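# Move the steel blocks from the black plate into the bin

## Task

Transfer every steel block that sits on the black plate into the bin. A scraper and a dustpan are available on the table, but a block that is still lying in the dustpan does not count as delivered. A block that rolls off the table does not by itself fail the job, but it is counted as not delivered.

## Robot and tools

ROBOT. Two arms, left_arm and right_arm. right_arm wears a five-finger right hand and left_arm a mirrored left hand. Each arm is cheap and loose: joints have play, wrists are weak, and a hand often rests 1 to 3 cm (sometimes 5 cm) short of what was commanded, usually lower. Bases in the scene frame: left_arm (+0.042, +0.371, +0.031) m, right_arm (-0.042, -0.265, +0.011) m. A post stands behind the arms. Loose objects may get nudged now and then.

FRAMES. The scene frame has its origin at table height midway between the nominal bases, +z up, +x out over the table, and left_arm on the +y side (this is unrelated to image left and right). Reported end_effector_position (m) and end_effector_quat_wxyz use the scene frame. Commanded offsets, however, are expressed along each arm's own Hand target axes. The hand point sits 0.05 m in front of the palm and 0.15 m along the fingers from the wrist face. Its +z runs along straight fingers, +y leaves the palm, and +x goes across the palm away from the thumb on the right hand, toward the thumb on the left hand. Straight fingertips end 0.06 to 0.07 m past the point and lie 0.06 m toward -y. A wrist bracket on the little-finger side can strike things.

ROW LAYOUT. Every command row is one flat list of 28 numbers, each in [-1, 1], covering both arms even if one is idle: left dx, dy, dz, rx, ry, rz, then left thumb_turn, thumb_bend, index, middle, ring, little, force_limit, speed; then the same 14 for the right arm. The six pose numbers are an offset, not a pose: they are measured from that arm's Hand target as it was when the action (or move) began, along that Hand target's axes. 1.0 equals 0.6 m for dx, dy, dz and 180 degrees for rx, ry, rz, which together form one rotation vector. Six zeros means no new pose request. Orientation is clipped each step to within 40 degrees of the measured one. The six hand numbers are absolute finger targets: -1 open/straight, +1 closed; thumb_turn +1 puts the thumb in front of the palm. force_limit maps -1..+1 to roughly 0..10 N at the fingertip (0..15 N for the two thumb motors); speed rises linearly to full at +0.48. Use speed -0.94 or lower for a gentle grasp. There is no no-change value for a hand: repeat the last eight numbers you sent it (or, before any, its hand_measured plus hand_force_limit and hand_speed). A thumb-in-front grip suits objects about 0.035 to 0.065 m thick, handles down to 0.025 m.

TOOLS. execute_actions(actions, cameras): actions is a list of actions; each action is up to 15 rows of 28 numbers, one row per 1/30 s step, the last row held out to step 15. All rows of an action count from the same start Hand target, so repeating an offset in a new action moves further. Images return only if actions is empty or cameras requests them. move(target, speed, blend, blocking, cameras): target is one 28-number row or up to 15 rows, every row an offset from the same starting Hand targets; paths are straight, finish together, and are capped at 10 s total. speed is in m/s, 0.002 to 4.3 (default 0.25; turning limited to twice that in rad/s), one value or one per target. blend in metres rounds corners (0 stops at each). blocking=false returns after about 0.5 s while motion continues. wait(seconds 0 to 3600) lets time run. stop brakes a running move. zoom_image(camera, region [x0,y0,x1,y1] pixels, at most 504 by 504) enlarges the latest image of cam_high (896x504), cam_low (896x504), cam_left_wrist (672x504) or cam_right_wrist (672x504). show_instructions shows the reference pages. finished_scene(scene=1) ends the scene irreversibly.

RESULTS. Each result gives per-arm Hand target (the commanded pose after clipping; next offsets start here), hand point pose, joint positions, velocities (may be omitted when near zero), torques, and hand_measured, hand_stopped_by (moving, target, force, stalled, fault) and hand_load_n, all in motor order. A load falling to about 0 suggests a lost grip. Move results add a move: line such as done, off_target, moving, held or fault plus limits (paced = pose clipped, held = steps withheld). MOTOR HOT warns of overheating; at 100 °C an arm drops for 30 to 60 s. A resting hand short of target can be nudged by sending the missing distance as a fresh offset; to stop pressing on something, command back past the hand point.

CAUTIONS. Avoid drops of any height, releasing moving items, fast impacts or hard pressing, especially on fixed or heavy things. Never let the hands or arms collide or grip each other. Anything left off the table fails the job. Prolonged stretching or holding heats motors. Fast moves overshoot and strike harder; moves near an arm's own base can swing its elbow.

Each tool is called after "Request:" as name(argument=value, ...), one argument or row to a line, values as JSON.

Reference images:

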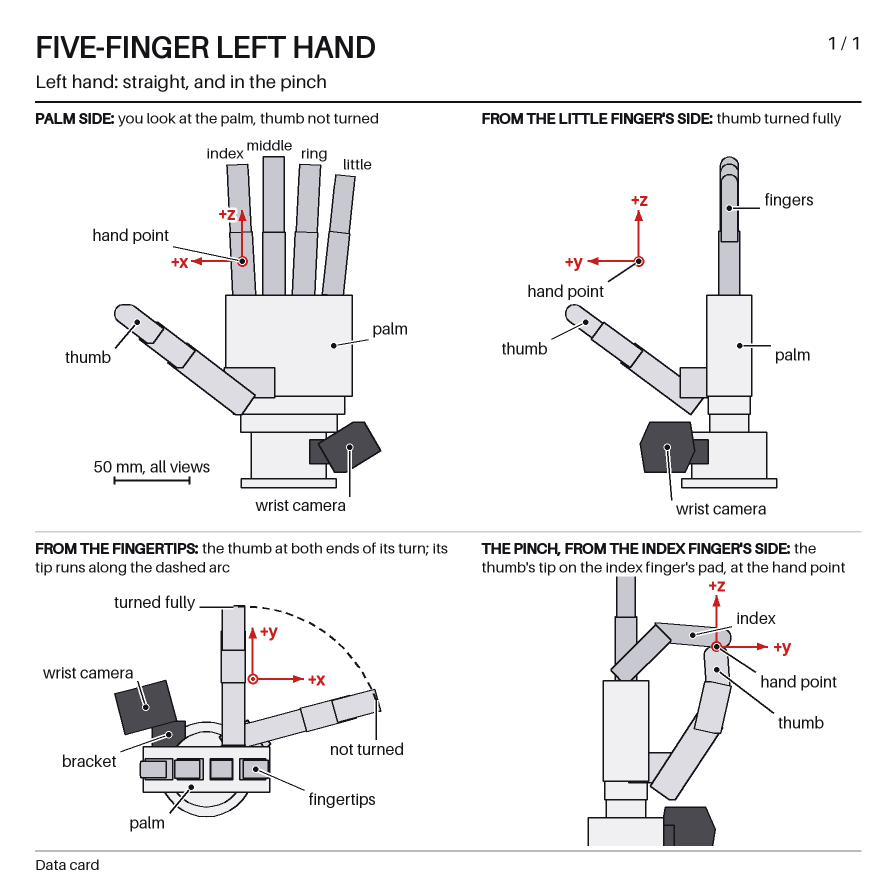

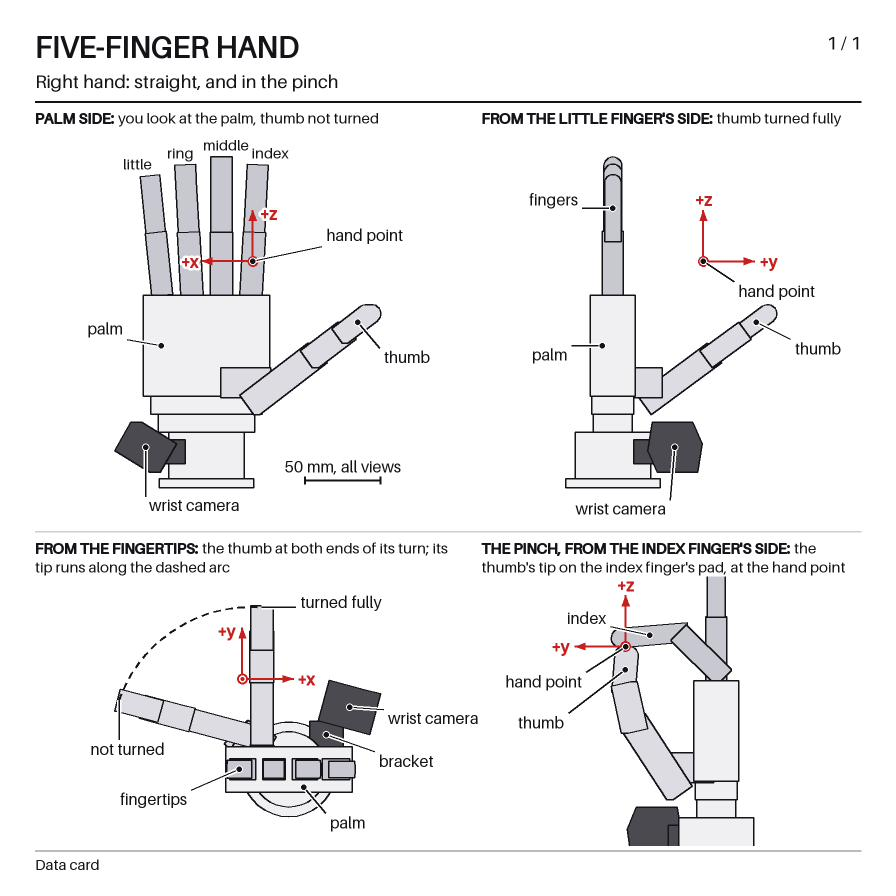

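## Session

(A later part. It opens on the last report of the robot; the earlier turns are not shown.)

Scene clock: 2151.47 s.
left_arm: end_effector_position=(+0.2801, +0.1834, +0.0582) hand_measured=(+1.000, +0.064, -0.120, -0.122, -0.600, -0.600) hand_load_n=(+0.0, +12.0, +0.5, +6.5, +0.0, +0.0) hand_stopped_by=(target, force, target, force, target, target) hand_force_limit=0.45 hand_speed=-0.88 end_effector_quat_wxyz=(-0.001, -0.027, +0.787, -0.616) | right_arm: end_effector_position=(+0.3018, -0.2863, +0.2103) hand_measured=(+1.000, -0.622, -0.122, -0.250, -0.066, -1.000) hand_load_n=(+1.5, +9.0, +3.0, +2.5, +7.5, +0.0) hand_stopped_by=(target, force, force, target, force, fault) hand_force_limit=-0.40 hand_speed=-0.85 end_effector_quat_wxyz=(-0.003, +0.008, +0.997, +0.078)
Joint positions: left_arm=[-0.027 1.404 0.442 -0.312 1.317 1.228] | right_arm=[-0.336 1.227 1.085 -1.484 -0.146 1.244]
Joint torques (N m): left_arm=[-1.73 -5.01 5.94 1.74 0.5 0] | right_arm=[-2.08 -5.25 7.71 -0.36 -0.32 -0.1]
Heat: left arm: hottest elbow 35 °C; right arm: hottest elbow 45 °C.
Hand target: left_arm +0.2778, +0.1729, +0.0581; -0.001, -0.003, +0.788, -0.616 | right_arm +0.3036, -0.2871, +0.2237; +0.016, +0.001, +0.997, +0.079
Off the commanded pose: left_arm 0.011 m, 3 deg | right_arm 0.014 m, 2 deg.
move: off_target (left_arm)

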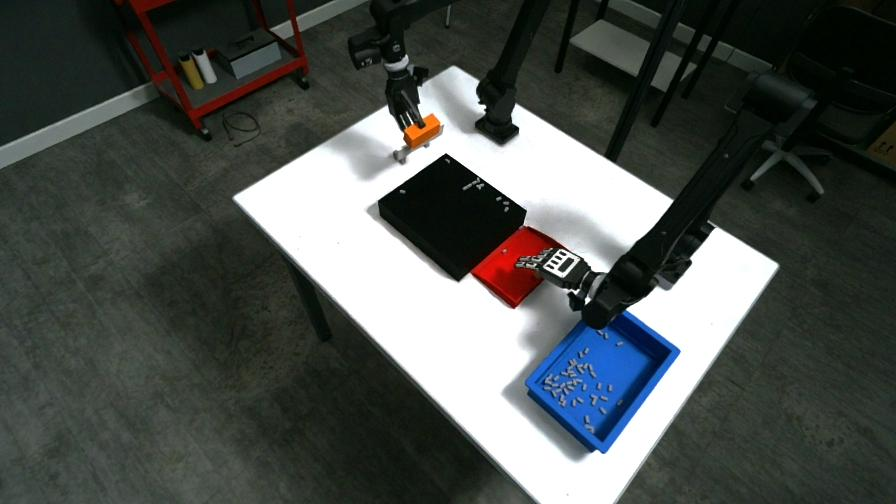

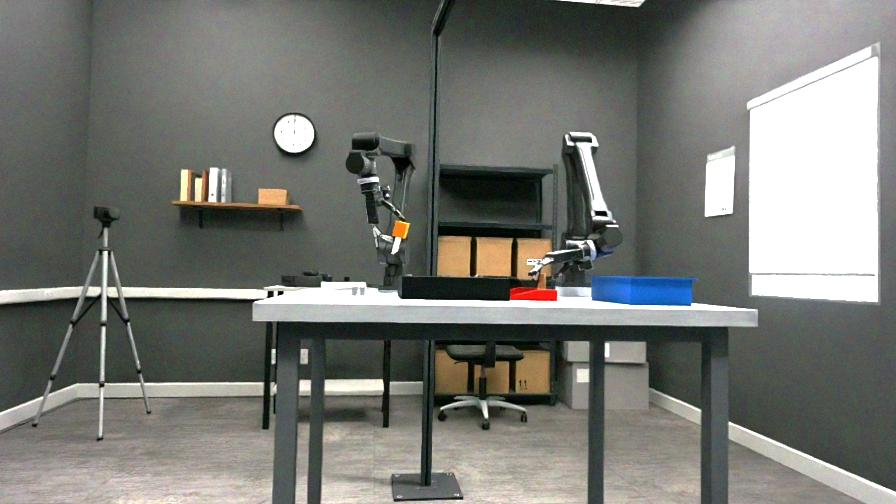

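Request:
move(
  target=[
    [0,0.0024,-0.0096,0,0,0,1,0.5,-0.12,0.1,-0.6,-0.6,0.45,-0.88,0,0,0,0,0,0,1,0.1,0.0,-0.25,0.0,-1,-0.4,-0.85],
  ],
  speed=0.04,
  cameras=["cam_high"],
)

Request:
zoom_image(
  camera="cam_high",
  region=[380, 140, 540, 290],
)

Scene clock: 2161.27 s.
left_arm: end_effector_position=(+0.2797, +0.1840, +0.0572) hand_measured=(+1.000, +0.064, -0.120, -0.122, -0.600, -0.600) hand_load_n=(+0.0, +10.5, +2.5, +7.0, +0.0, +0.0) hand_stopped_by=(target, force, target, force, target, target) hand_force_limit=0.45 hand_speed=-0.88 end_effector_quat_wxyz=(+0.008, -0.011, +0.787, -0.616) | right_arm: end_effector_position=(+0.3018, -0.2863, +0.2103) hand_measured=(+1.000, -0.622, -0.122, -0.250, -0.066, -1.000) hand_load_n=(+1.0, +9.0, +2.5, +2.5, +7.5, +0.0) hand_stopped_by=(target, force, force, target, force, fault) hand_force_limit=-0.40 hand_speed=-0.85 end_effector_quat_wxyz=(-0.003, +0.008, +0.997, +0.078)
Joint positions: left_arm=[-0.027 1.403 0.444 -0.34 1.319 1.289] | right_arm=[-0.336 1.227 1.085 -1.484 -0.146 1.244]
Joint torques (N m): left_arm=[-0.09 -4.42 6.78 -0.18 0.7 0.17] | right_arm=[-1.96 -5.19 7.69 -0.36 -0.32 -0.1]
Heat: left arm: hottest elbow 35 °C; right arm: hottest elbow 44 °C.
Hand target: left_arm +0.2778, +0.1789, +0.0581; -0.001, -0.003, +0.788, -0.616 | right_arm +0.3036, -0.2871, +0.2237; +0.016, +0.001, +0.997, +0.079
Off the commanded pose: left_arm 0.006 m, 1 deg | right_arm 0.014 m, 2 deg.
move: done

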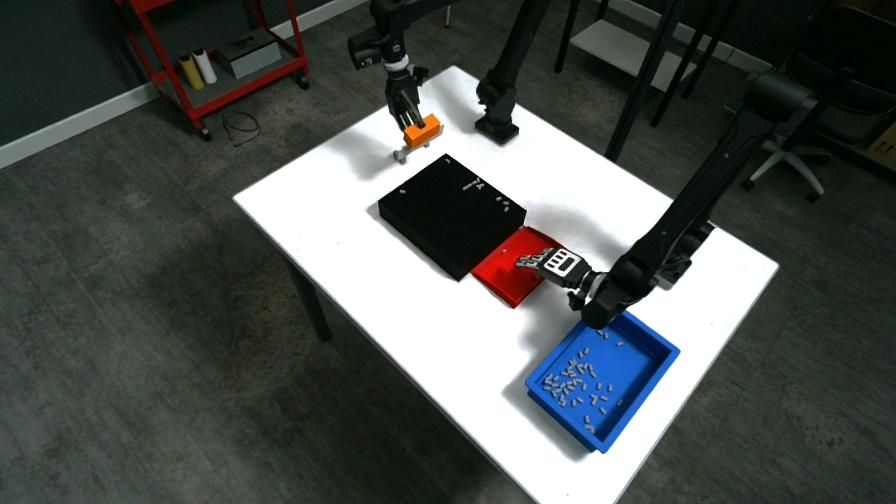

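Scaled by 3.150.

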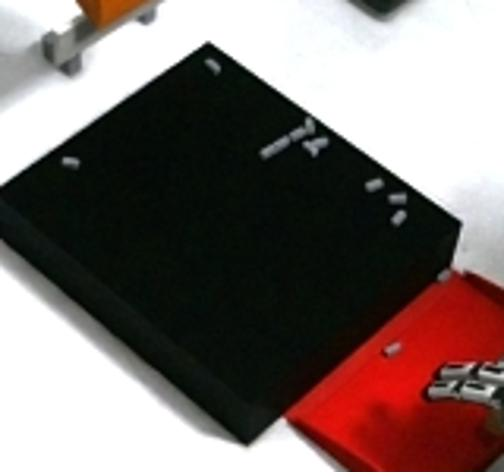

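Request:
move(
  target=[
    [0,0,0,0,0,0,1,0.5,-0.12,0.1,-0.6,-0.6,0.45,-0.88,-0.006,0.0433,0.047,0,0,0,1,0.1,0.0,-0.25,0.0,-1,-0.4,-0.85],
    [0,0,0,0,0,0,1,0.5,-0.12,0.1,-0.6,-0.6,0.45,-0.88,-0.003,0.0275,0.146,0,0,0,1,0.1,0.0,-0.25,0.0,-1,-0.4,-0.85],
  ],
  speed=0.05,
  cameras=["cam_high","cam_right_wrist"],
)

Request:
zoom_image(
  camera="cam_high",
  region=[380, 100, 540, 250],
)

Scene clock: 2175.20 s.
left_arm: end_effector_position=(+0.2797, +0.1840, +0.0572) hand_measured=(+1.000, +0.064, -0.120, -0.122, -0.600, -0.600) hand_load_n=(+0.0, +11.0, +2.5, +7.0, +0.0, +0.0) hand_stopped_by=(target, force, target, force, target, target) hand_force_limit=0.45 hand_speed=-0.88 end_effector_quat_wxyz=(+0.008, -0.011, +0.787, -0.616) | right_arm: end_effector_position=(+0.3016, -0.2588, +0.1445) hand_measured=(+1.000, -0.622, -0.122, -0.250, -0.066, -1.000) hand_load_n=(+0.5, +11.0, +0.0, +1.0, +8.0, +0.0) hand_stopped_by=(target, force, force, target, force, fault) hand_force_limit=-0.40 hand_speed=-0.85 end_effector_quat_wxyz=(+0.013, -0.001, +0.996, +0.085)
Joint positions: left_arm=[-0.027 1.403 0.444 -0.34 1.319 1.289] | right_arm=[-0.268 1.232 0.905 -1.265 -0.171 1.296]
Joint torques (N m): left_arm=[-0.21 -4.48 6.69 -0.21 0.68 0.17] | right_arm=[0.44 -2.67 6.23 0.62 0.06 0.16]
Heat: left arm: hottest elbow 35 °C; right arm: hottest elbow 44 °C.
Hand target: left_arm +0.2777, +0.1790, +0.0582; +0.000, -0.003, +0.788, -0.616 | right_arm +0.3081, -0.2570, +0.1399; +0.016, +0.001, +0.997, +0.079
Off the commanded pose: left_arm 0.006 m, 1 deg | right_arm 0.008 m, 1 deg.
move: done
cam_right_wrist: T_world_to_cam=[[-0.28874, 0.94884, 0.12784, 0.31421], [0.80711, 0.16941, 0.56557, -0.28311], [0.51497, 0.26648, -0.81473, 0.14644]] pos_world=[0.24381, -0.28919, 0.23925]

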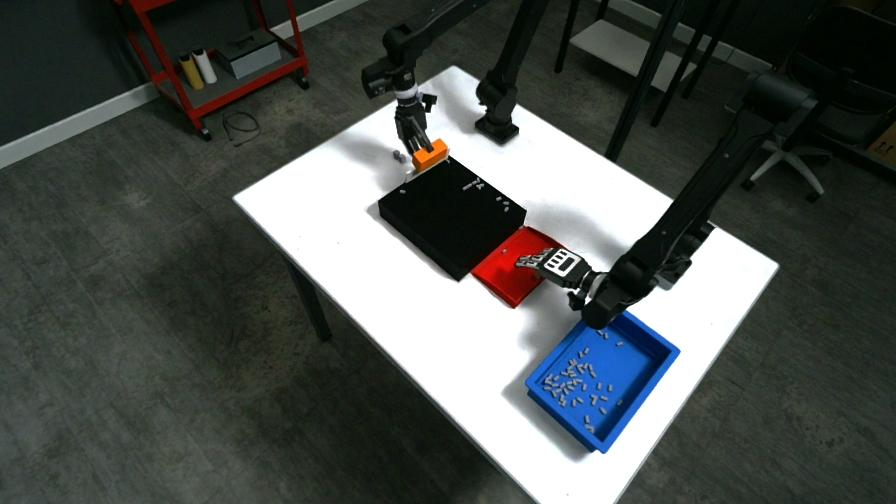

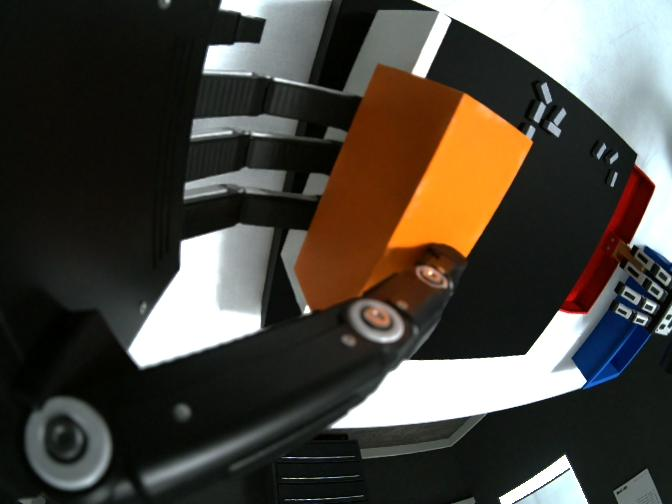

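Scaled by 3.150.

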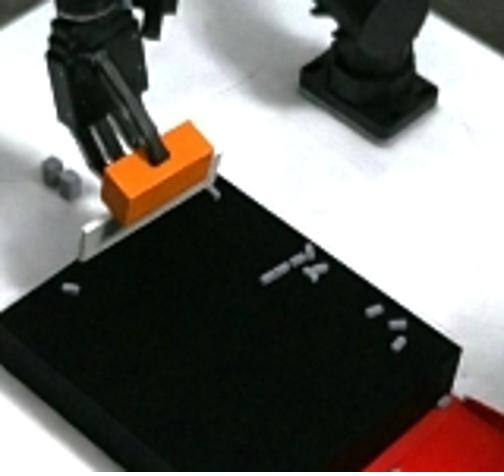

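Request:
zoom_image(
  camera="cam_high",
  region=[400, 135, 490, 205],
)

Scaled by 5.600.

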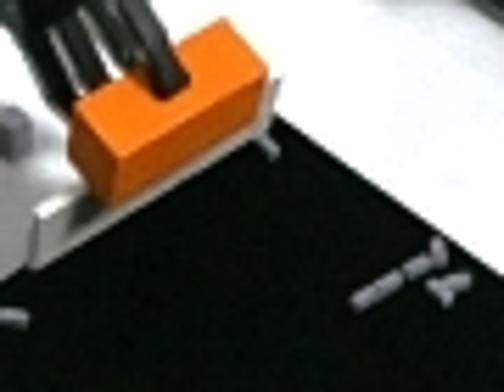

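Request:
move(
  target=[
    [0,0,0,0,0,0,1,0.5,-0.12,0.1,-0.6,-0.6,0.45,-0.88,0.0125,-0.0027,-0.0262,0,0,0,1,0.1,0.0,-0.25,0.0,-1,-0.4,-0.85],
    [0,0,0,0,0,0,1,0.5,-0.12,0.1,-0.6,-0.6,0.45,-0.88,0.0242,-0.0027,-0.0265,0,0,0,1,0.1,0.0,-0.25,0.0,-1,-0.4,-0.85],
    [0,0,0,0,0,0,1,0.5,-0.12,0.1,-0.6,-0.6,0.45,-0.88,0.025,-0.0065,-0.0018,0,0,0,1,0.1,0.0,-0.25,0.0,-1,-0.4,-0.85],
  ],
  speed=0.04,
  cameras=["cam_high","cam_right_wrist"],
)

Request:
zoom_image(
  camera="cam_high",
  region=[400, 135, 490, 205],
)

Scene clock: 2191.00 s.
left_arm: end_effector_position=(+0.2797, +0.1840, +0.0572) hand_measured=(+1.000, +0.064, -0.120, -0.122, -0.600, -0.600) hand_load_n=(+0.0, +10.5, +2.5, +7.5, +0.0, +0.0) hand_stopped_by=(target, force, target, force, target, target) hand_force_limit=0.45 hand_speed=-0.88 end_effector_quat_wxyz=(+0.008, -0.011, +0.787, -0.616) | right_arm: end_effector_position=(+0.2914, -0.2578, +0.1442) hand_measured=(+1.000, -0.622, -0.122, -0.250, -0.066, -1.000) hand_load_n=(+0.0, +12.0, +0.5, +0.5, +7.0, +0.0) hand_stopped_by=(target, force, force, target, force, fault) hand_force_limit=-0.40 hand_speed=-0.85 end_effector_quat_wxyz=(+0.011, +0.002, +0.996, +0.085)
Joint positions: left_arm=[-0.027 1.403 0.444 -0.34 1.319 1.289] | right_arm=[-0.273 1.206 0.884 -1.274 -0.169 1.296]
Joint torques (N m): left_arm=[-0.03 -4.48 6.78 -0.24 0.68 0.17] | right_arm=[-1.55 -3.08 5.63 0.59 0.04 -0.06]
Heat: left arm: hottest elbow 35 °C; right arm: hottest elbow 43 °C.
Hand target: left_arm +0.2777, +0.1790, +0.0582; +0.000, -0.003, +0.788, -0.616 | right_arm +0.2931, -0.2610, +0.1399; +0.016, +0.001, +0.997, +0.079
Off the commanded pose: left_arm 0.006 m, 1 deg | right_arm 0.006 m, 1 deg.
move: done
cam_right_wrist: T_world_to_cam=[[-0.28376, 0.95017, 0.12903, 0.30907], [0.81063, 0.16583, 0.56159, -0.27638], [0.51221, 0.26395, -0.8173, 0.15175]] pos_world=[0.23402, -0.28789, 0.23936]

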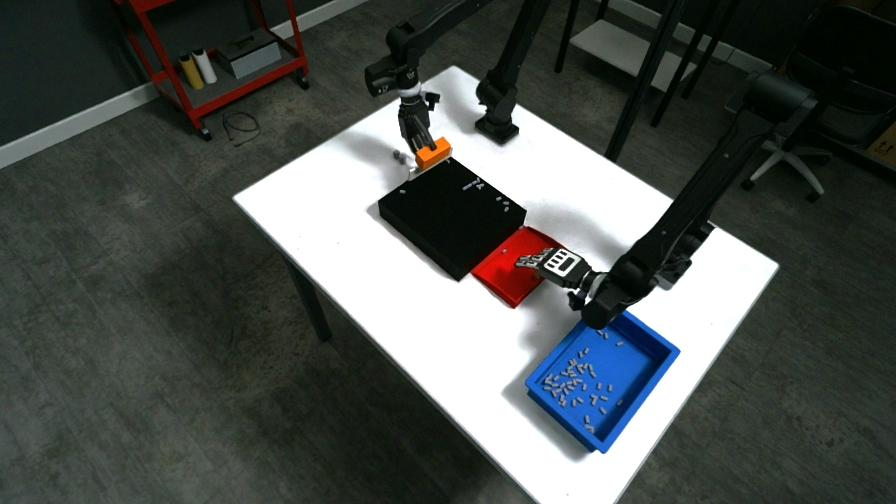

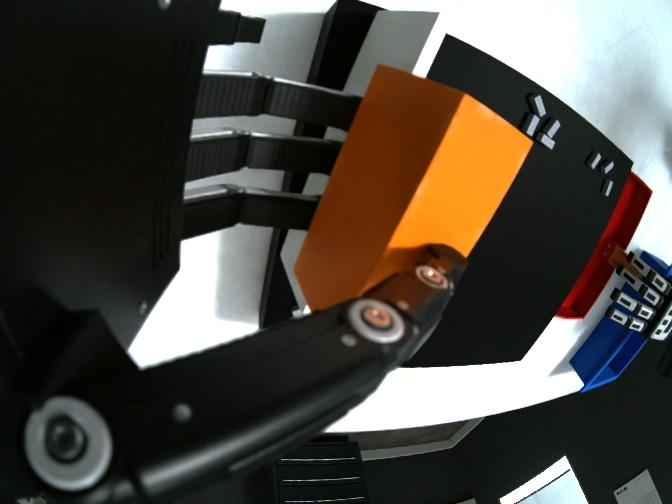

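Scaled by 5.600.

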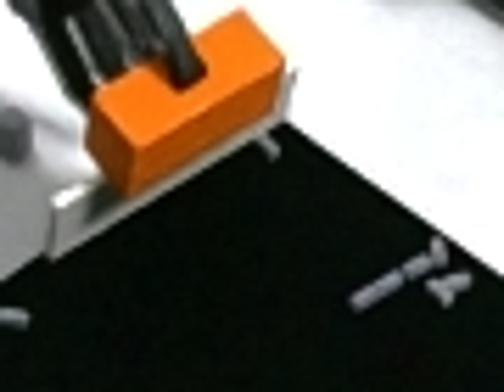

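Request:
move(
  target=[
    [0,0,0,0,0,0,1,0.5,-0.12,0.1,-0.6,-0.6,0.45,-0.88,0.0135,0.1500,0.0170,0,0,0,1,0.1,0.0,-0.25,0.0,-1,-0.4,-0.85],
  ],
  speed=0.05,
  cameras=["cam_high","cam_right_wrist"],
)

Request:
zoom_image(
  camera="cam_high",
  region=[400, 135, 530, 245],
)

Scene clock: 2201.53 s.
left_arm: end_effector_position=(+0.2797, +0.1840, +0.0572) hand_measured=(+1.000, +0.064, -0.120, -0.122, -0.600, -0.600) hand_load_n=(-0.5, +10.5, +2.5, +7.0, +0.0, +0.0) hand_stopped_by=(target, force, target, force, target, target) hand_force_limit=0.45 hand_speed=-0.88 end_effector_quat_wxyz=(+0.008, -0.011, +0.787, -0.616) | right_arm: end_effector_position=(+0.2875, -0.1780, +0.1426) hand_measured=(+1.000, -0.622, -0.122, -0.250, -0.066, -1.000) hand_load_n=(+0.0, +12.5, +0.0, +2.0, +11.0, +0.0) hand_stopped_by=(target, force, force, target, force, fault) hand_force_limit=-0.40 hand_speed=-0.85 end_effector_quat_wxyz=(+0.016, +0.004, +0.997, +0.078)
Joint positions: left_arm=[-0.027 1.403 0.444 -0.34 1.319 1.289] | right_arm=[-0.004 1.143 0.833 -1.23 -0.157 1.574]
Joint torques (N m): left_arm=[-0.09 -4.37 6.75 -0.23 0.68 0.16] | right_arm=[0.79 -3.08 6.22 0.35 0.08 0.15]
Heat: left arm: hottest elbow 35 °C; right arm: hottest elbow 43 °C.
Hand target: left_arm +0.2777, +0.1790, +0.0582; +0.000, -0.003, +0.788, -0.616 | right_arm +0.2852, -0.1705, +0.1438; +0.016, +0.001, +0.997, +0.079
Off the commanded pose: left_arm 0.006 m, 1 deg | right_arm 0.008 m, 0 deg.
move: done
cam_right_wrist: T_world_to_cam=[[-0.27973, 0.95327, 0.11413, 0.23385], [0.80612, 0.16864, 0.56722, -0.28451], [0.52147, 0.25067, -0.81562, 0.12613]] pos_world=[0.22899, -0.20656, 0.23757]

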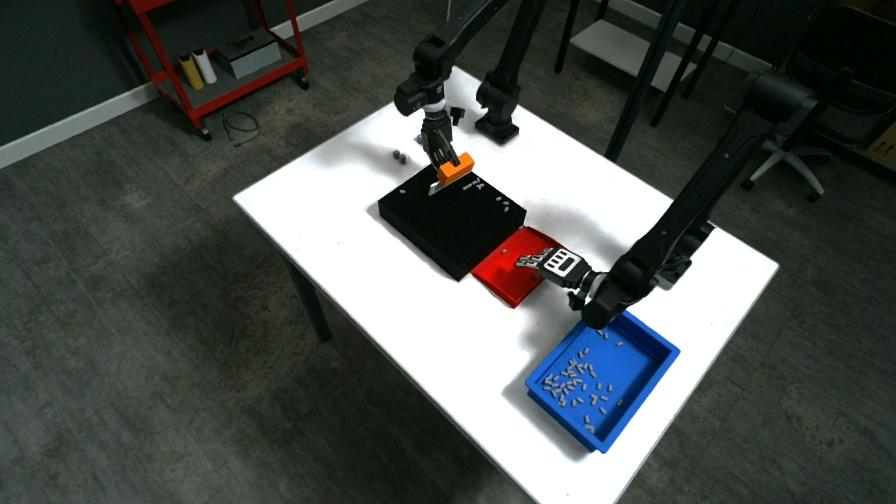

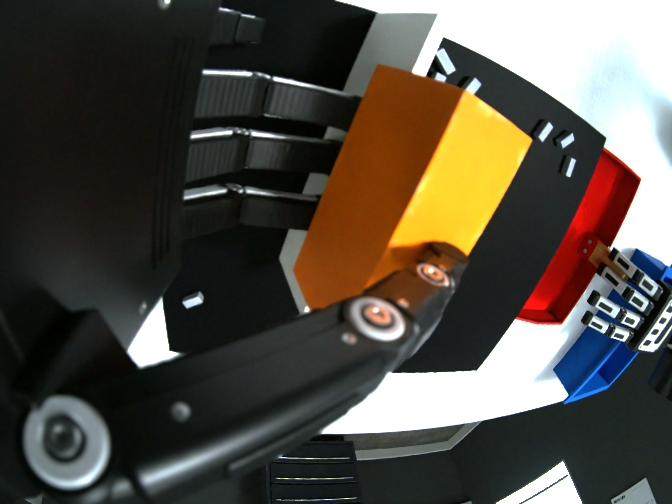

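Scaled by 3.877.

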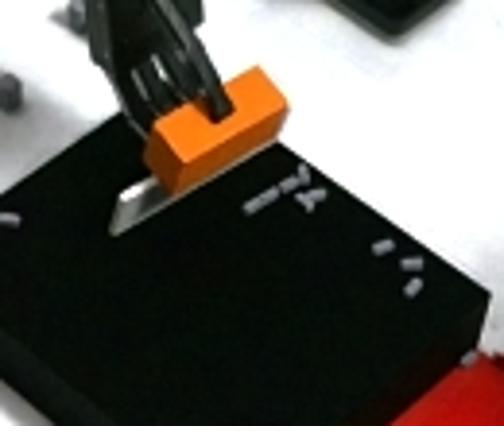

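Request:
move(
  target=[
    [0,0,0,0,0,0,1,0.5,-0.12,0.1,-0.6,-0.6,0.45,-0.88,-0.0045,0.181,0.029,0,0,0,1,0.1,0.0,-0.25,0.0,-1,-0.4,-0.85],
  ],
  speed=0.05,
  cameras=["cam_high","cam_right_wrist"],
)

Request:
zoom_image(
  camera="cam_high",
  region=[420, 145, 550, 255],
)

Scene clock: 2215.70 s.
left_arm: end_effector_position=(+0.2797, +0.1840, +0.0572) hand_measured=(+1.000, +0.064, -0.120, -0.122, -0.600, -0.600) hand_load_n=(+0.0, +11.0, +2.5, +7.0, +0.0, +0.0) hand_stopped_by=(target, force, target, force, target, target) hand_force_limit=0.45 hand_speed=-0.88 end_effector_quat_wxyz=(+0.008, -0.011, +0.787, -0.616) | right_arm: end_effector_position=(+0.2823, -0.0718, +0.1422) hand_measured=(+1.000, -0.622, -0.122, -0.250, -0.066, -1.000) hand_load_n=(+0.0, +14.0, +0.0, +0.5, +11.0, +0.0) hand_stopped_by=(target, force, force, target, force, fault) hand_force_limit=-0.40 hand_speed=-0.85 end_effector_quat_wxyz=(+0.014, +0.004, +0.997, +0.077)
Joint positions: left_arm=[-0.027 1.403 0.444 -0.34 1.319 1.289] | right_arm=[0.352 1.172 0.855 -1.173 -0.134 1.933]
Joint torques (N m): left_arm=[-0.15 -4.19 6.76 -0.17 0.68 0.16] | right_arm=[0.79 -1.26 8.1 0.39 0.04 0.15]
Heat: left arm: hottest elbow 35 °C; right arm: hottest elbow 42 °C.
Hand target: left_arm +0.2777, +0.1790, +0.0582; +0.000, -0.003, +0.788, -0.616 | right_arm +0.2883, -0.0605, +0.1438; +0.016, +0.001, +0.997, +0.079
Off the commanded pose: left_arm 0.006 m, 1 deg | right_arm 0.013 m, 0 deg.
move: off_target (right_arm)
cam_right_wrist: T_world_to_cam=[[-0.27941, 0.95365, 0.11171, 0.13151], [0.80783, 0.1706, 0.56419, -0.29789], [0.51899, 0.24789, -0.81805, 0.10268]] pos_world=[0.2241, -0.10005, 0.23737]

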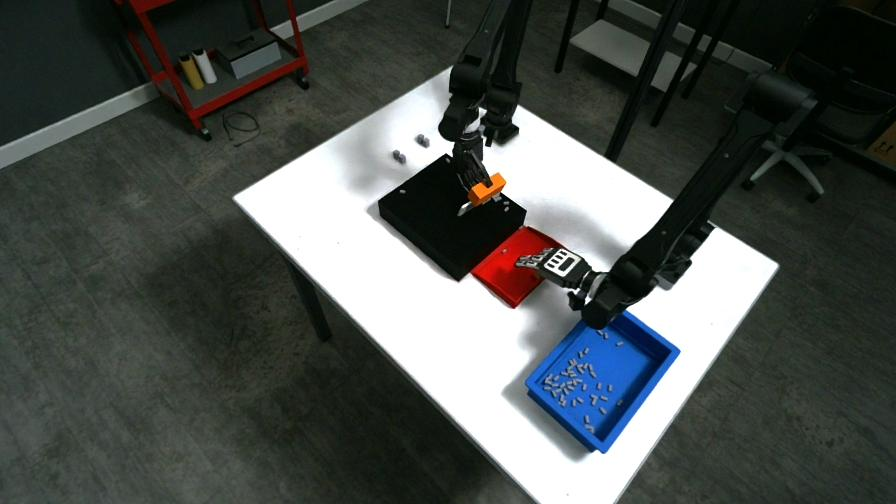

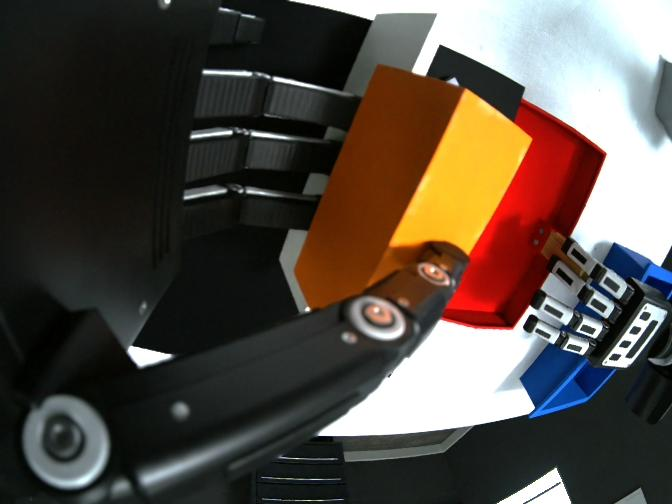

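Scaled by 3.877.

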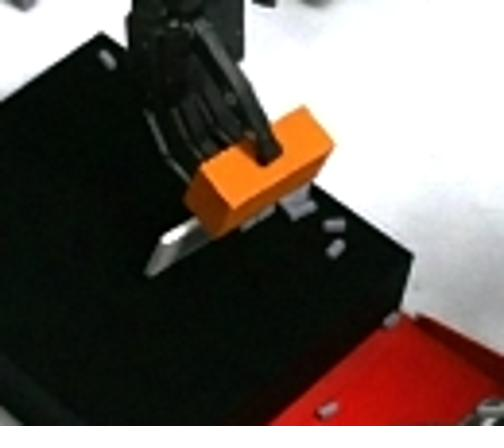

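Request:
move(
  target=[
    [0,0,0,0,0,0,1,0.5,-0.12,0.1,-0.6,-0.6,0.45,-0.88,-0.02,0.187,0.0288,0,0,0,1,0.1,0.0,-0.25,0.0,-1,-0.4,-0.85],
  ],
  speed=0.05,
  cameras=["cam_high","cam_right_wrist"],
)

Request:
zoom_image(
  camera="cam_high",
  region=[440, 165, 570, 275],
)

Scene clock: 2224.03 s.
left_arm: end_effector_position=(+0.2797, +0.1840, +0.0572) hand_measured=(+1.000, +0.064, -0.120, -0.122, -0.600, -0.600) hand_load_n=(+0.0, +11.0, +2.5, +7.0, +0.0, -0.5) hand_stopped_by=(target, force, target, force, target, target) hand_force_limit=0.45 hand_speed=-0.88 end_effector_quat_wxyz=(+0.008, -0.011, +0.787, -0.616) | right_arm: end_effector_position=(+0.2946, +0.0410, +0.1357) hand_measured=(+1.000, -0.622, -0.122, -0.250, -0.066, -1.000) hand_load_n=(+2.0, +9.0, +3.5, +1.0, +8.0, +0.0) hand_stopped_by=(target, force, force, target, force, fault) hand_force_limit=-0.40 hand_speed=-0.85 end_effector_quat_wxyz=(-0.008, -0.056, +0.995, +0.087)
Joint positions: left_arm=[-0.027 1.403 0.444 -0.34 1.319 1.289] | right_arm=[0.588 1.385 1.022 -1.133 -0.159 2.05]
Joint torques (N m): left_arm=[-0.09 -4.42 6.74 -0.23 0.68 0.16] | right_arm=[0.5 -4.89 8.4 0.29 -0.11 0.14]
Heat: left arm: hottest elbow 35 °C; right arm: hottest elbow 43 °C.
Hand target: left_arm +0.2777, +0.1790, +0.0582; +0.000, -0.003, +0.788, -0.616 | right_arm +0.3007, +0.0530, +0.1448; +0.016, +0.001, +0.997, +0.079
Off the commanded pose: left_arm 0.006 m, 1 deg | right_arm 0.016 m, 7 deg.
joint sent to its limit (right arm) — joint 6 (wrist roll), upper limit. The joint targets are off in position and orientation.
move: off_target (right_arm)
cam_right_wrist: T_world_to_cam=[[-0.38975, 0.90995, 0.14174, 0.05829], [0.80108, 0.25907, 0.53959, -0.32183], [0.45428, 0.32385, -0.82991, 0.08059]] pos_world=[0.24392, 0.00423, 0.23227]

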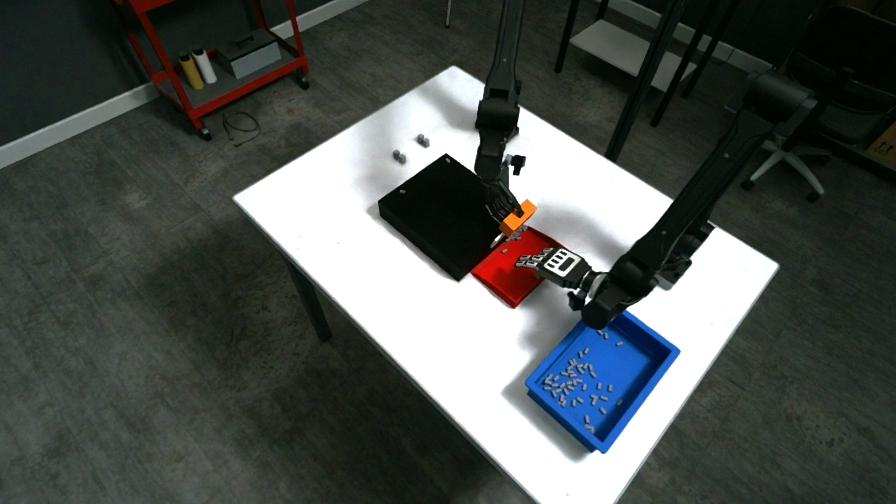

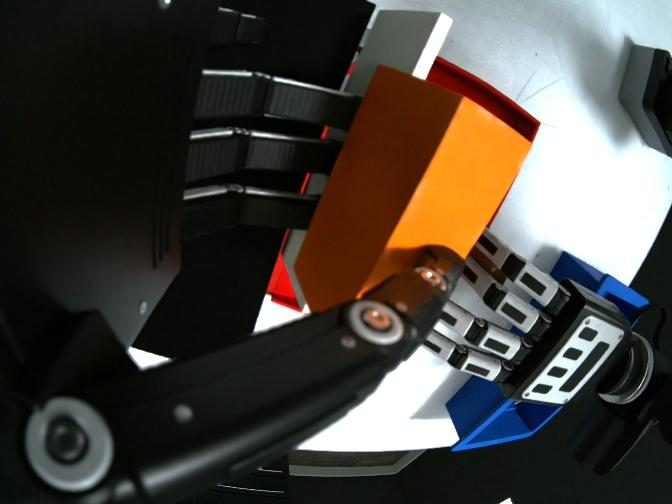

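Scaled by 3.877.

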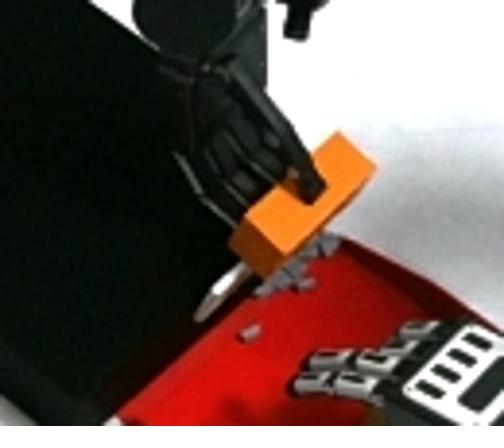

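Request:
move(
  target=[
    [0,0,0,0,0,0,1,0.5,-0.12,0.1,-0.6,-0.6,0.45,-0.88,-0.0025,-0.0033,-0.085,0,0,0,1,0.1,0.0,-0.25,0.0,-1,-0.4,-0.85],
    [0,0,0,0,0,0,1,0.5,-0.12,0.1,-0.6,-0.6,0.45,-0.88,0.0042,-0.5072,-0.174,0,0,0,1,0.1,0.0,-0.25,0.0,-1,-0.4,-0.85],
    [0,0,0,0,0,0,1,0.5,-0.12,0.1,-0.6,-0.6,0.45,-0.88,0.0073,-0.5232,-0.0737,0,0,0,1,0.1,0.0,-0.25,0.0,-1,-0.4,-0.85],
  ],
  speed=[0.08,0.16,0.05],
  blend=[0.02,0,0],
  cameras=["cam_high","cam_right_wrist"],
)

Request:
zoom_image(
  camera="cam_high",
  region=[400, 135, 490, 205],
)

Request:
zoom_image(
  camera="cam_high",
  region=[440, 165, 570, 275],
)

Scene clock: 2244.60 s.
left_arm: end_effector_position=(+0.2797, +0.1840, +0.0572) hand_measured=(+1.000, +0.064, -0.120, -0.122, -0.600, -0.600) hand_load_n=(+0.0, +11.0, +2.5, +7.5, +0.0, +0.0) hand_stopped_by=(target, force, target, force, target, target) hand_force_limit=0.45 hand_speed=-0.88 end_effector_quat_wxyz=(+0.008, -0.011, +0.787, -0.616) | right_arm: end_effector_position=(+0.2909, -0.2597, +0.1432) hand_measured=(+1.000, -0.622, -0.122, -0.250, -0.066, -1.000) hand_load_n=(+0.0, +11.5, +0.0, +0.5, +10.0, +0.0) hand_stopped_by=(target, force, force, target, force, fault) hand_force_limit=-0.40 hand_speed=-0.85 end_effector_quat_wxyz=(+0.014, -0.001, +0.996, +0.082)
Joint positions: left_arm=[-0.027 1.403 0.444 -0.34 1.319 1.289] | right_arm=[-0.277 1.203 0.879 -1.267 -0.166 1.287]
Joint torques (N m): left_arm=[-0.15 -4.48 6.75 -0.21 0.68 0.16] | right_arm=[-1.79 -2.14 6.27 0.44 -0.06 -0.05]
Heat: left arm: hottest elbow 35 °C; right arm: hottest elbow 44 °C.
Hand target: left_arm +0.2777, +0.1790, +0.0582; +0.000, -0.003, +0.788, -0.616 | right_arm +0.2953, -0.2640, +0.1388; +0.016, +0.001, +0.997, +0.079
Off the commanded pose: left_arm 0.006 m, 1 deg | right_arm 0.008 m, 0 deg.
move: done
cam_right_wrist: T_world_to_cam=[[-0.28889, 0.94949, 0.1225, 0.31311], [0.8061, 0.17222, 0.56617, -0.27274], [0.51648, 0.26231, -0.81514, 0.14967]] pos_world=[0.23301, -0.28958, 0.23806]

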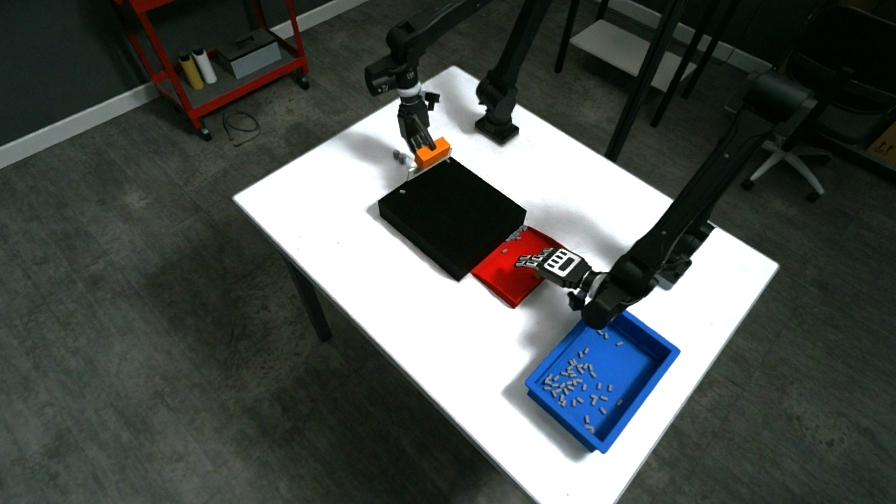

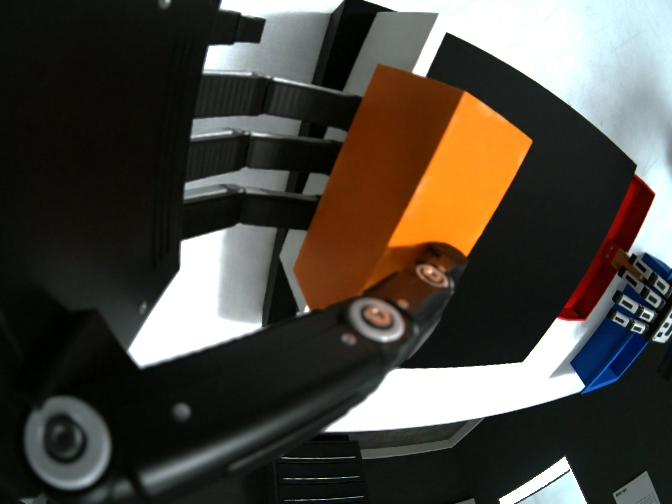

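Scaled by 5.600.

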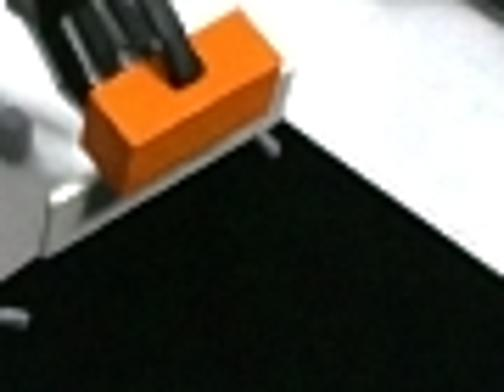

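Scaled by 3.877.

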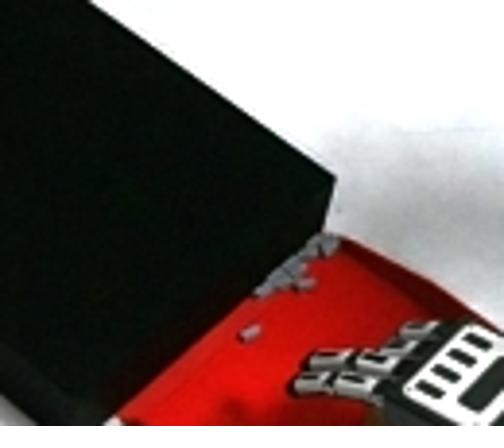

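Request:
move(
  target=[
    [0,0,0,0,0,0,1,0.5,-0.12,0.1,-0.6,-0.6,0.45,-0.88,-0.001,0.0053,-0.0329,0,0,0,1,0.1,0.0,-0.25,0.0,-1,-0.4,-0.85],
    [0,0,0,0,0,0,1,0.5,-0.12,0.1,-0.6,-0.6,0.45,-0.88,-0.001,0.0053,-0.0329,-0.0008,0.0042,-0.0263,1,0.1,0.0,-0.25,0.0,-1,-0.4,-0.85],
    [0,0,0,0,0,0,1,0.5,-0.12,0.1,-0.6,-0.6,0.45,-0.88,0,0,0,-0.0008,0.0042,-0.0263,1,0.1,0.0,-0.25,0.0,-1,-0.4,-0.85],
  ],
  speed=0.04,
  cameras=["cam_high","cam_right_wrist"],
)

Request:
zoom_image(
  camera="cam_high",
  region=[400, 135, 490, 205],
)

Scene clock: 2258.27 s.
left_arm: end_effector_position=(+0.2797, +0.1840, +0.0572) hand_measured=(+1.000, +0.064, -0.120, -0.122, -0.600, -0.600) hand_load_n=(+0.0, +10.5, +2.5, +7.5, -0.5, +0.0) hand_stopped_by=(target, force, target, force, target, target) hand_force_limit=0.45 hand_speed=-0.88 end_effector_quat_wxyz=(+0.008, -0.011, +0.787, -0.616) | right_arm: end_effector_position=(+0.2903, -0.2593, +0.1432) hand_measured=(+1.000, -0.622, -0.122, -0.250, -0.066, -1.000) hand_load_n=(+0.0, +11.5, +0.5, +0.5, +10.0, +0.0) hand_stopped_by=(target, force, force, target, force, fault) hand_force_limit=-0.40 hand_speed=-0.85 end_effector_quat_wxyz=(+0.010, -0.042, +0.995, +0.085)
Joint positions: left_arm=[-0.027 1.403 0.444 -0.34 1.319 1.289] | right_arm=[-0.28 1.229 0.899 -1.277 -0.168 1.2]
Joint torques (N m): left_arm=[-0.26 -4.25 6.76 -0.21 0.68 0.15] | right_arm=[-1.61 -2.37 6.3 0.49 0.01 -0.02]
Heat: left arm: hottest elbow 35 °C; right arm: hottest elbow 43 °C.
Hand target: left_arm +0.2777, +0.1790, +0.0582; +0.000, -0.003, +0.788, -0.616 | right_arm +0.2953, -0.2640, +0.1388; +0.012, -0.041, +0.996, +0.080
Off the commanded pose: left_arm 0.006 m, 1 deg | right_arm 0.008 m, 1 deg.
move: done
cam_right_wrist: T_world_to_cam=[[-0.36654, 0.92169, 0.12702, 0.32728], [0.78978, 0.23606, 0.56615, -0.25099], [0.49183, 0.30783, -0.81446, 0.16873]] pos_world=[0.2352, -0.29435, 0.23795]

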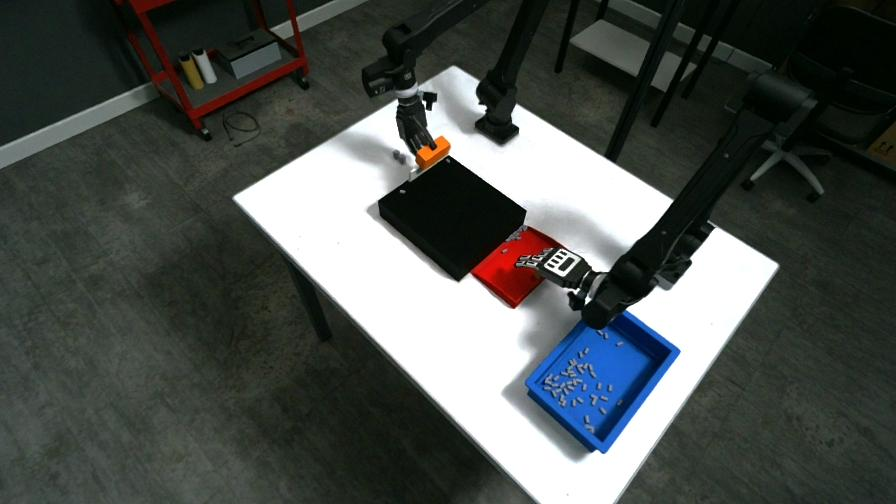

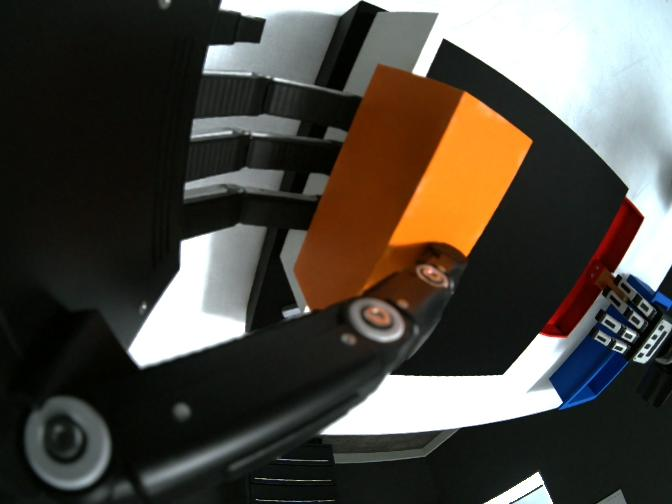

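Scaled by 5.600.

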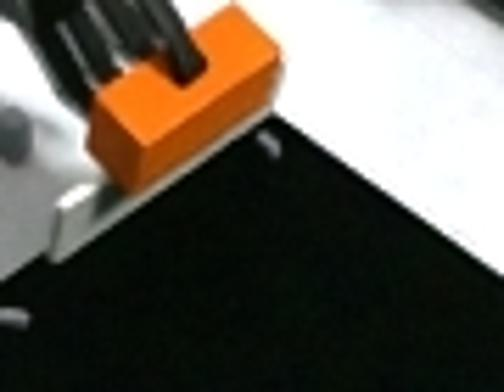

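Request:
move(
  target=[
    [0,0,0,0,0,0,1,0.5,-0.12,0.1,-0.6,-0.6,0.45,-0.88,0,0.0827,0.0123,0,0,0,1,0.1,0.0,-0.25,0.0,-1,-0.4,-0.85],
    [0,0,0,0,0,0,1,0.5,-0.12,0.1,-0.6,-0.6,0.45,-0.88,-0.0048,0.1823,0.0223,0,0,0,1,0.1,0.0,-0.25,0.0,-1,-0.4,-0.85],
  ],
  speed=0.05,
  blend=[0.01,0],
  cameras=["cam_high","cam_right_wrist"],
)

Request:
zoom_image(
  camera="cam_high",
  region=[400, 135, 520, 235],
)

Scene clock: 2268.77 s.
left_arm: end_effector_position=(+0.2797, +0.1840, +0.0572) hand_measured=(+1.000, +0.064, -0.120, -0.122, -0.600, -0.600) hand_load_n=(+0.0, +11.0, +2.5, +7.5, +0.0, +0.0) hand_stopped_by=(target, force, target, force, target, target) hand_force_limit=0.45 hand_speed=-0.88 end_effector_quat_wxyz=(+0.008, -0.011, +0.787, -0.616) | right_arm: end_effector_position=(+0.2918, -0.1619, +0.1418) hand_measured=(+1.000, -0.622, -0.122, -0.250, -0.066, -1.000) hand_load_n=(+0.0, +13.0, +0.5, +1.5, +11.5, +0.0) hand_stopped_by=(target, force, force, target, force, fault) hand_force_limit=-0.40 hand_speed=-0.85 end_effector_quat_wxyz=(+0.013, -0.038, +0.996, +0.079)
Joint positions: left_arm=[-0.027 1.403 0.444 -0.34 1.319 1.289] | right_arm=[0.04 1.18 0.859 -1.225 -0.157 1.534]
Joint torques (N m): left_arm=[-0.09 -4.48 6.71 -0.2 0.67 0.18] | right_arm=[0.85 -3.25 6.13 0.34 0.05 0.15]
Heat: left arm: hottest elbow 35 °C; right arm: hottest elbow 42 °C.
Hand target: left_arm +0.2777, +0.1790, +0.0582; +0.000, -0.003, +0.788, -0.616 | right_arm +0.2893, -0.1540, +0.1429; +0.012, -0.041, +0.996, +0.080
Off the commanded pose: left_arm 0.006 m, 1 deg | right_arm 0.008 m, 0 deg.
move: done
cam_right_wrist: T_world_to_cam=[[-0.35855, 0.92664, 0.11306, 0.2386], [0.78914, 0.23616, 0.567, -0.27431], [0.49871, 0.29252, -0.81592, 0.13262]] pos_world=[0.23588, -0.19511, 0.23677]

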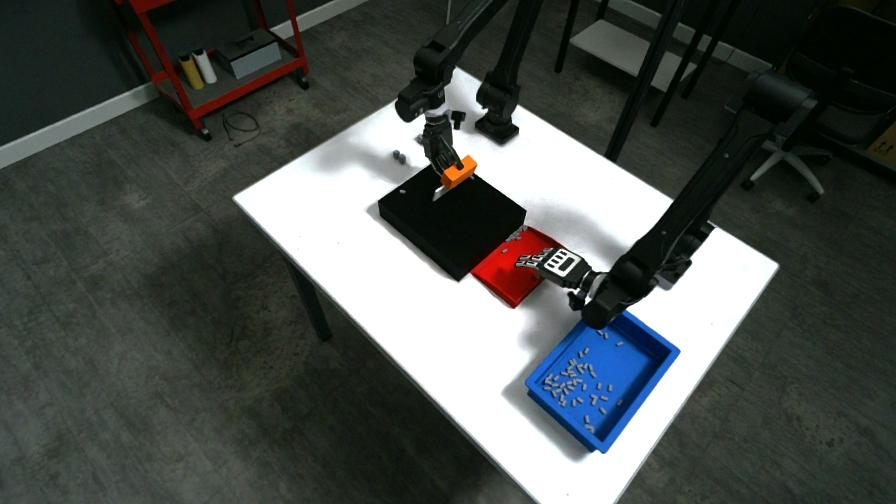

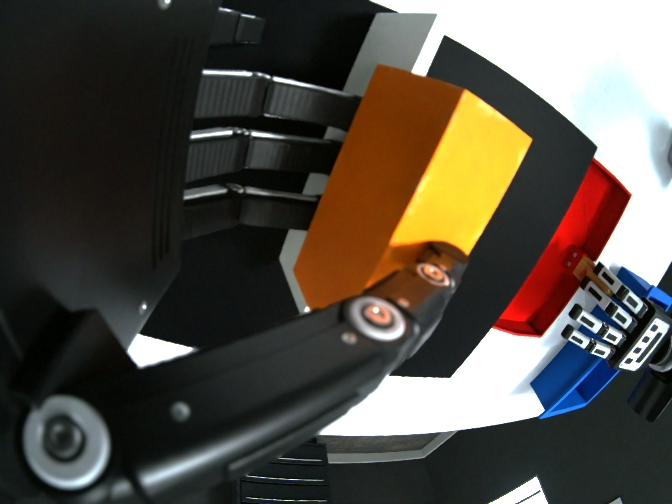

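Scaled by 4.200.

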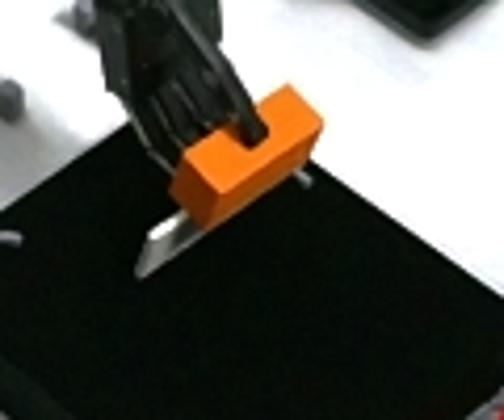

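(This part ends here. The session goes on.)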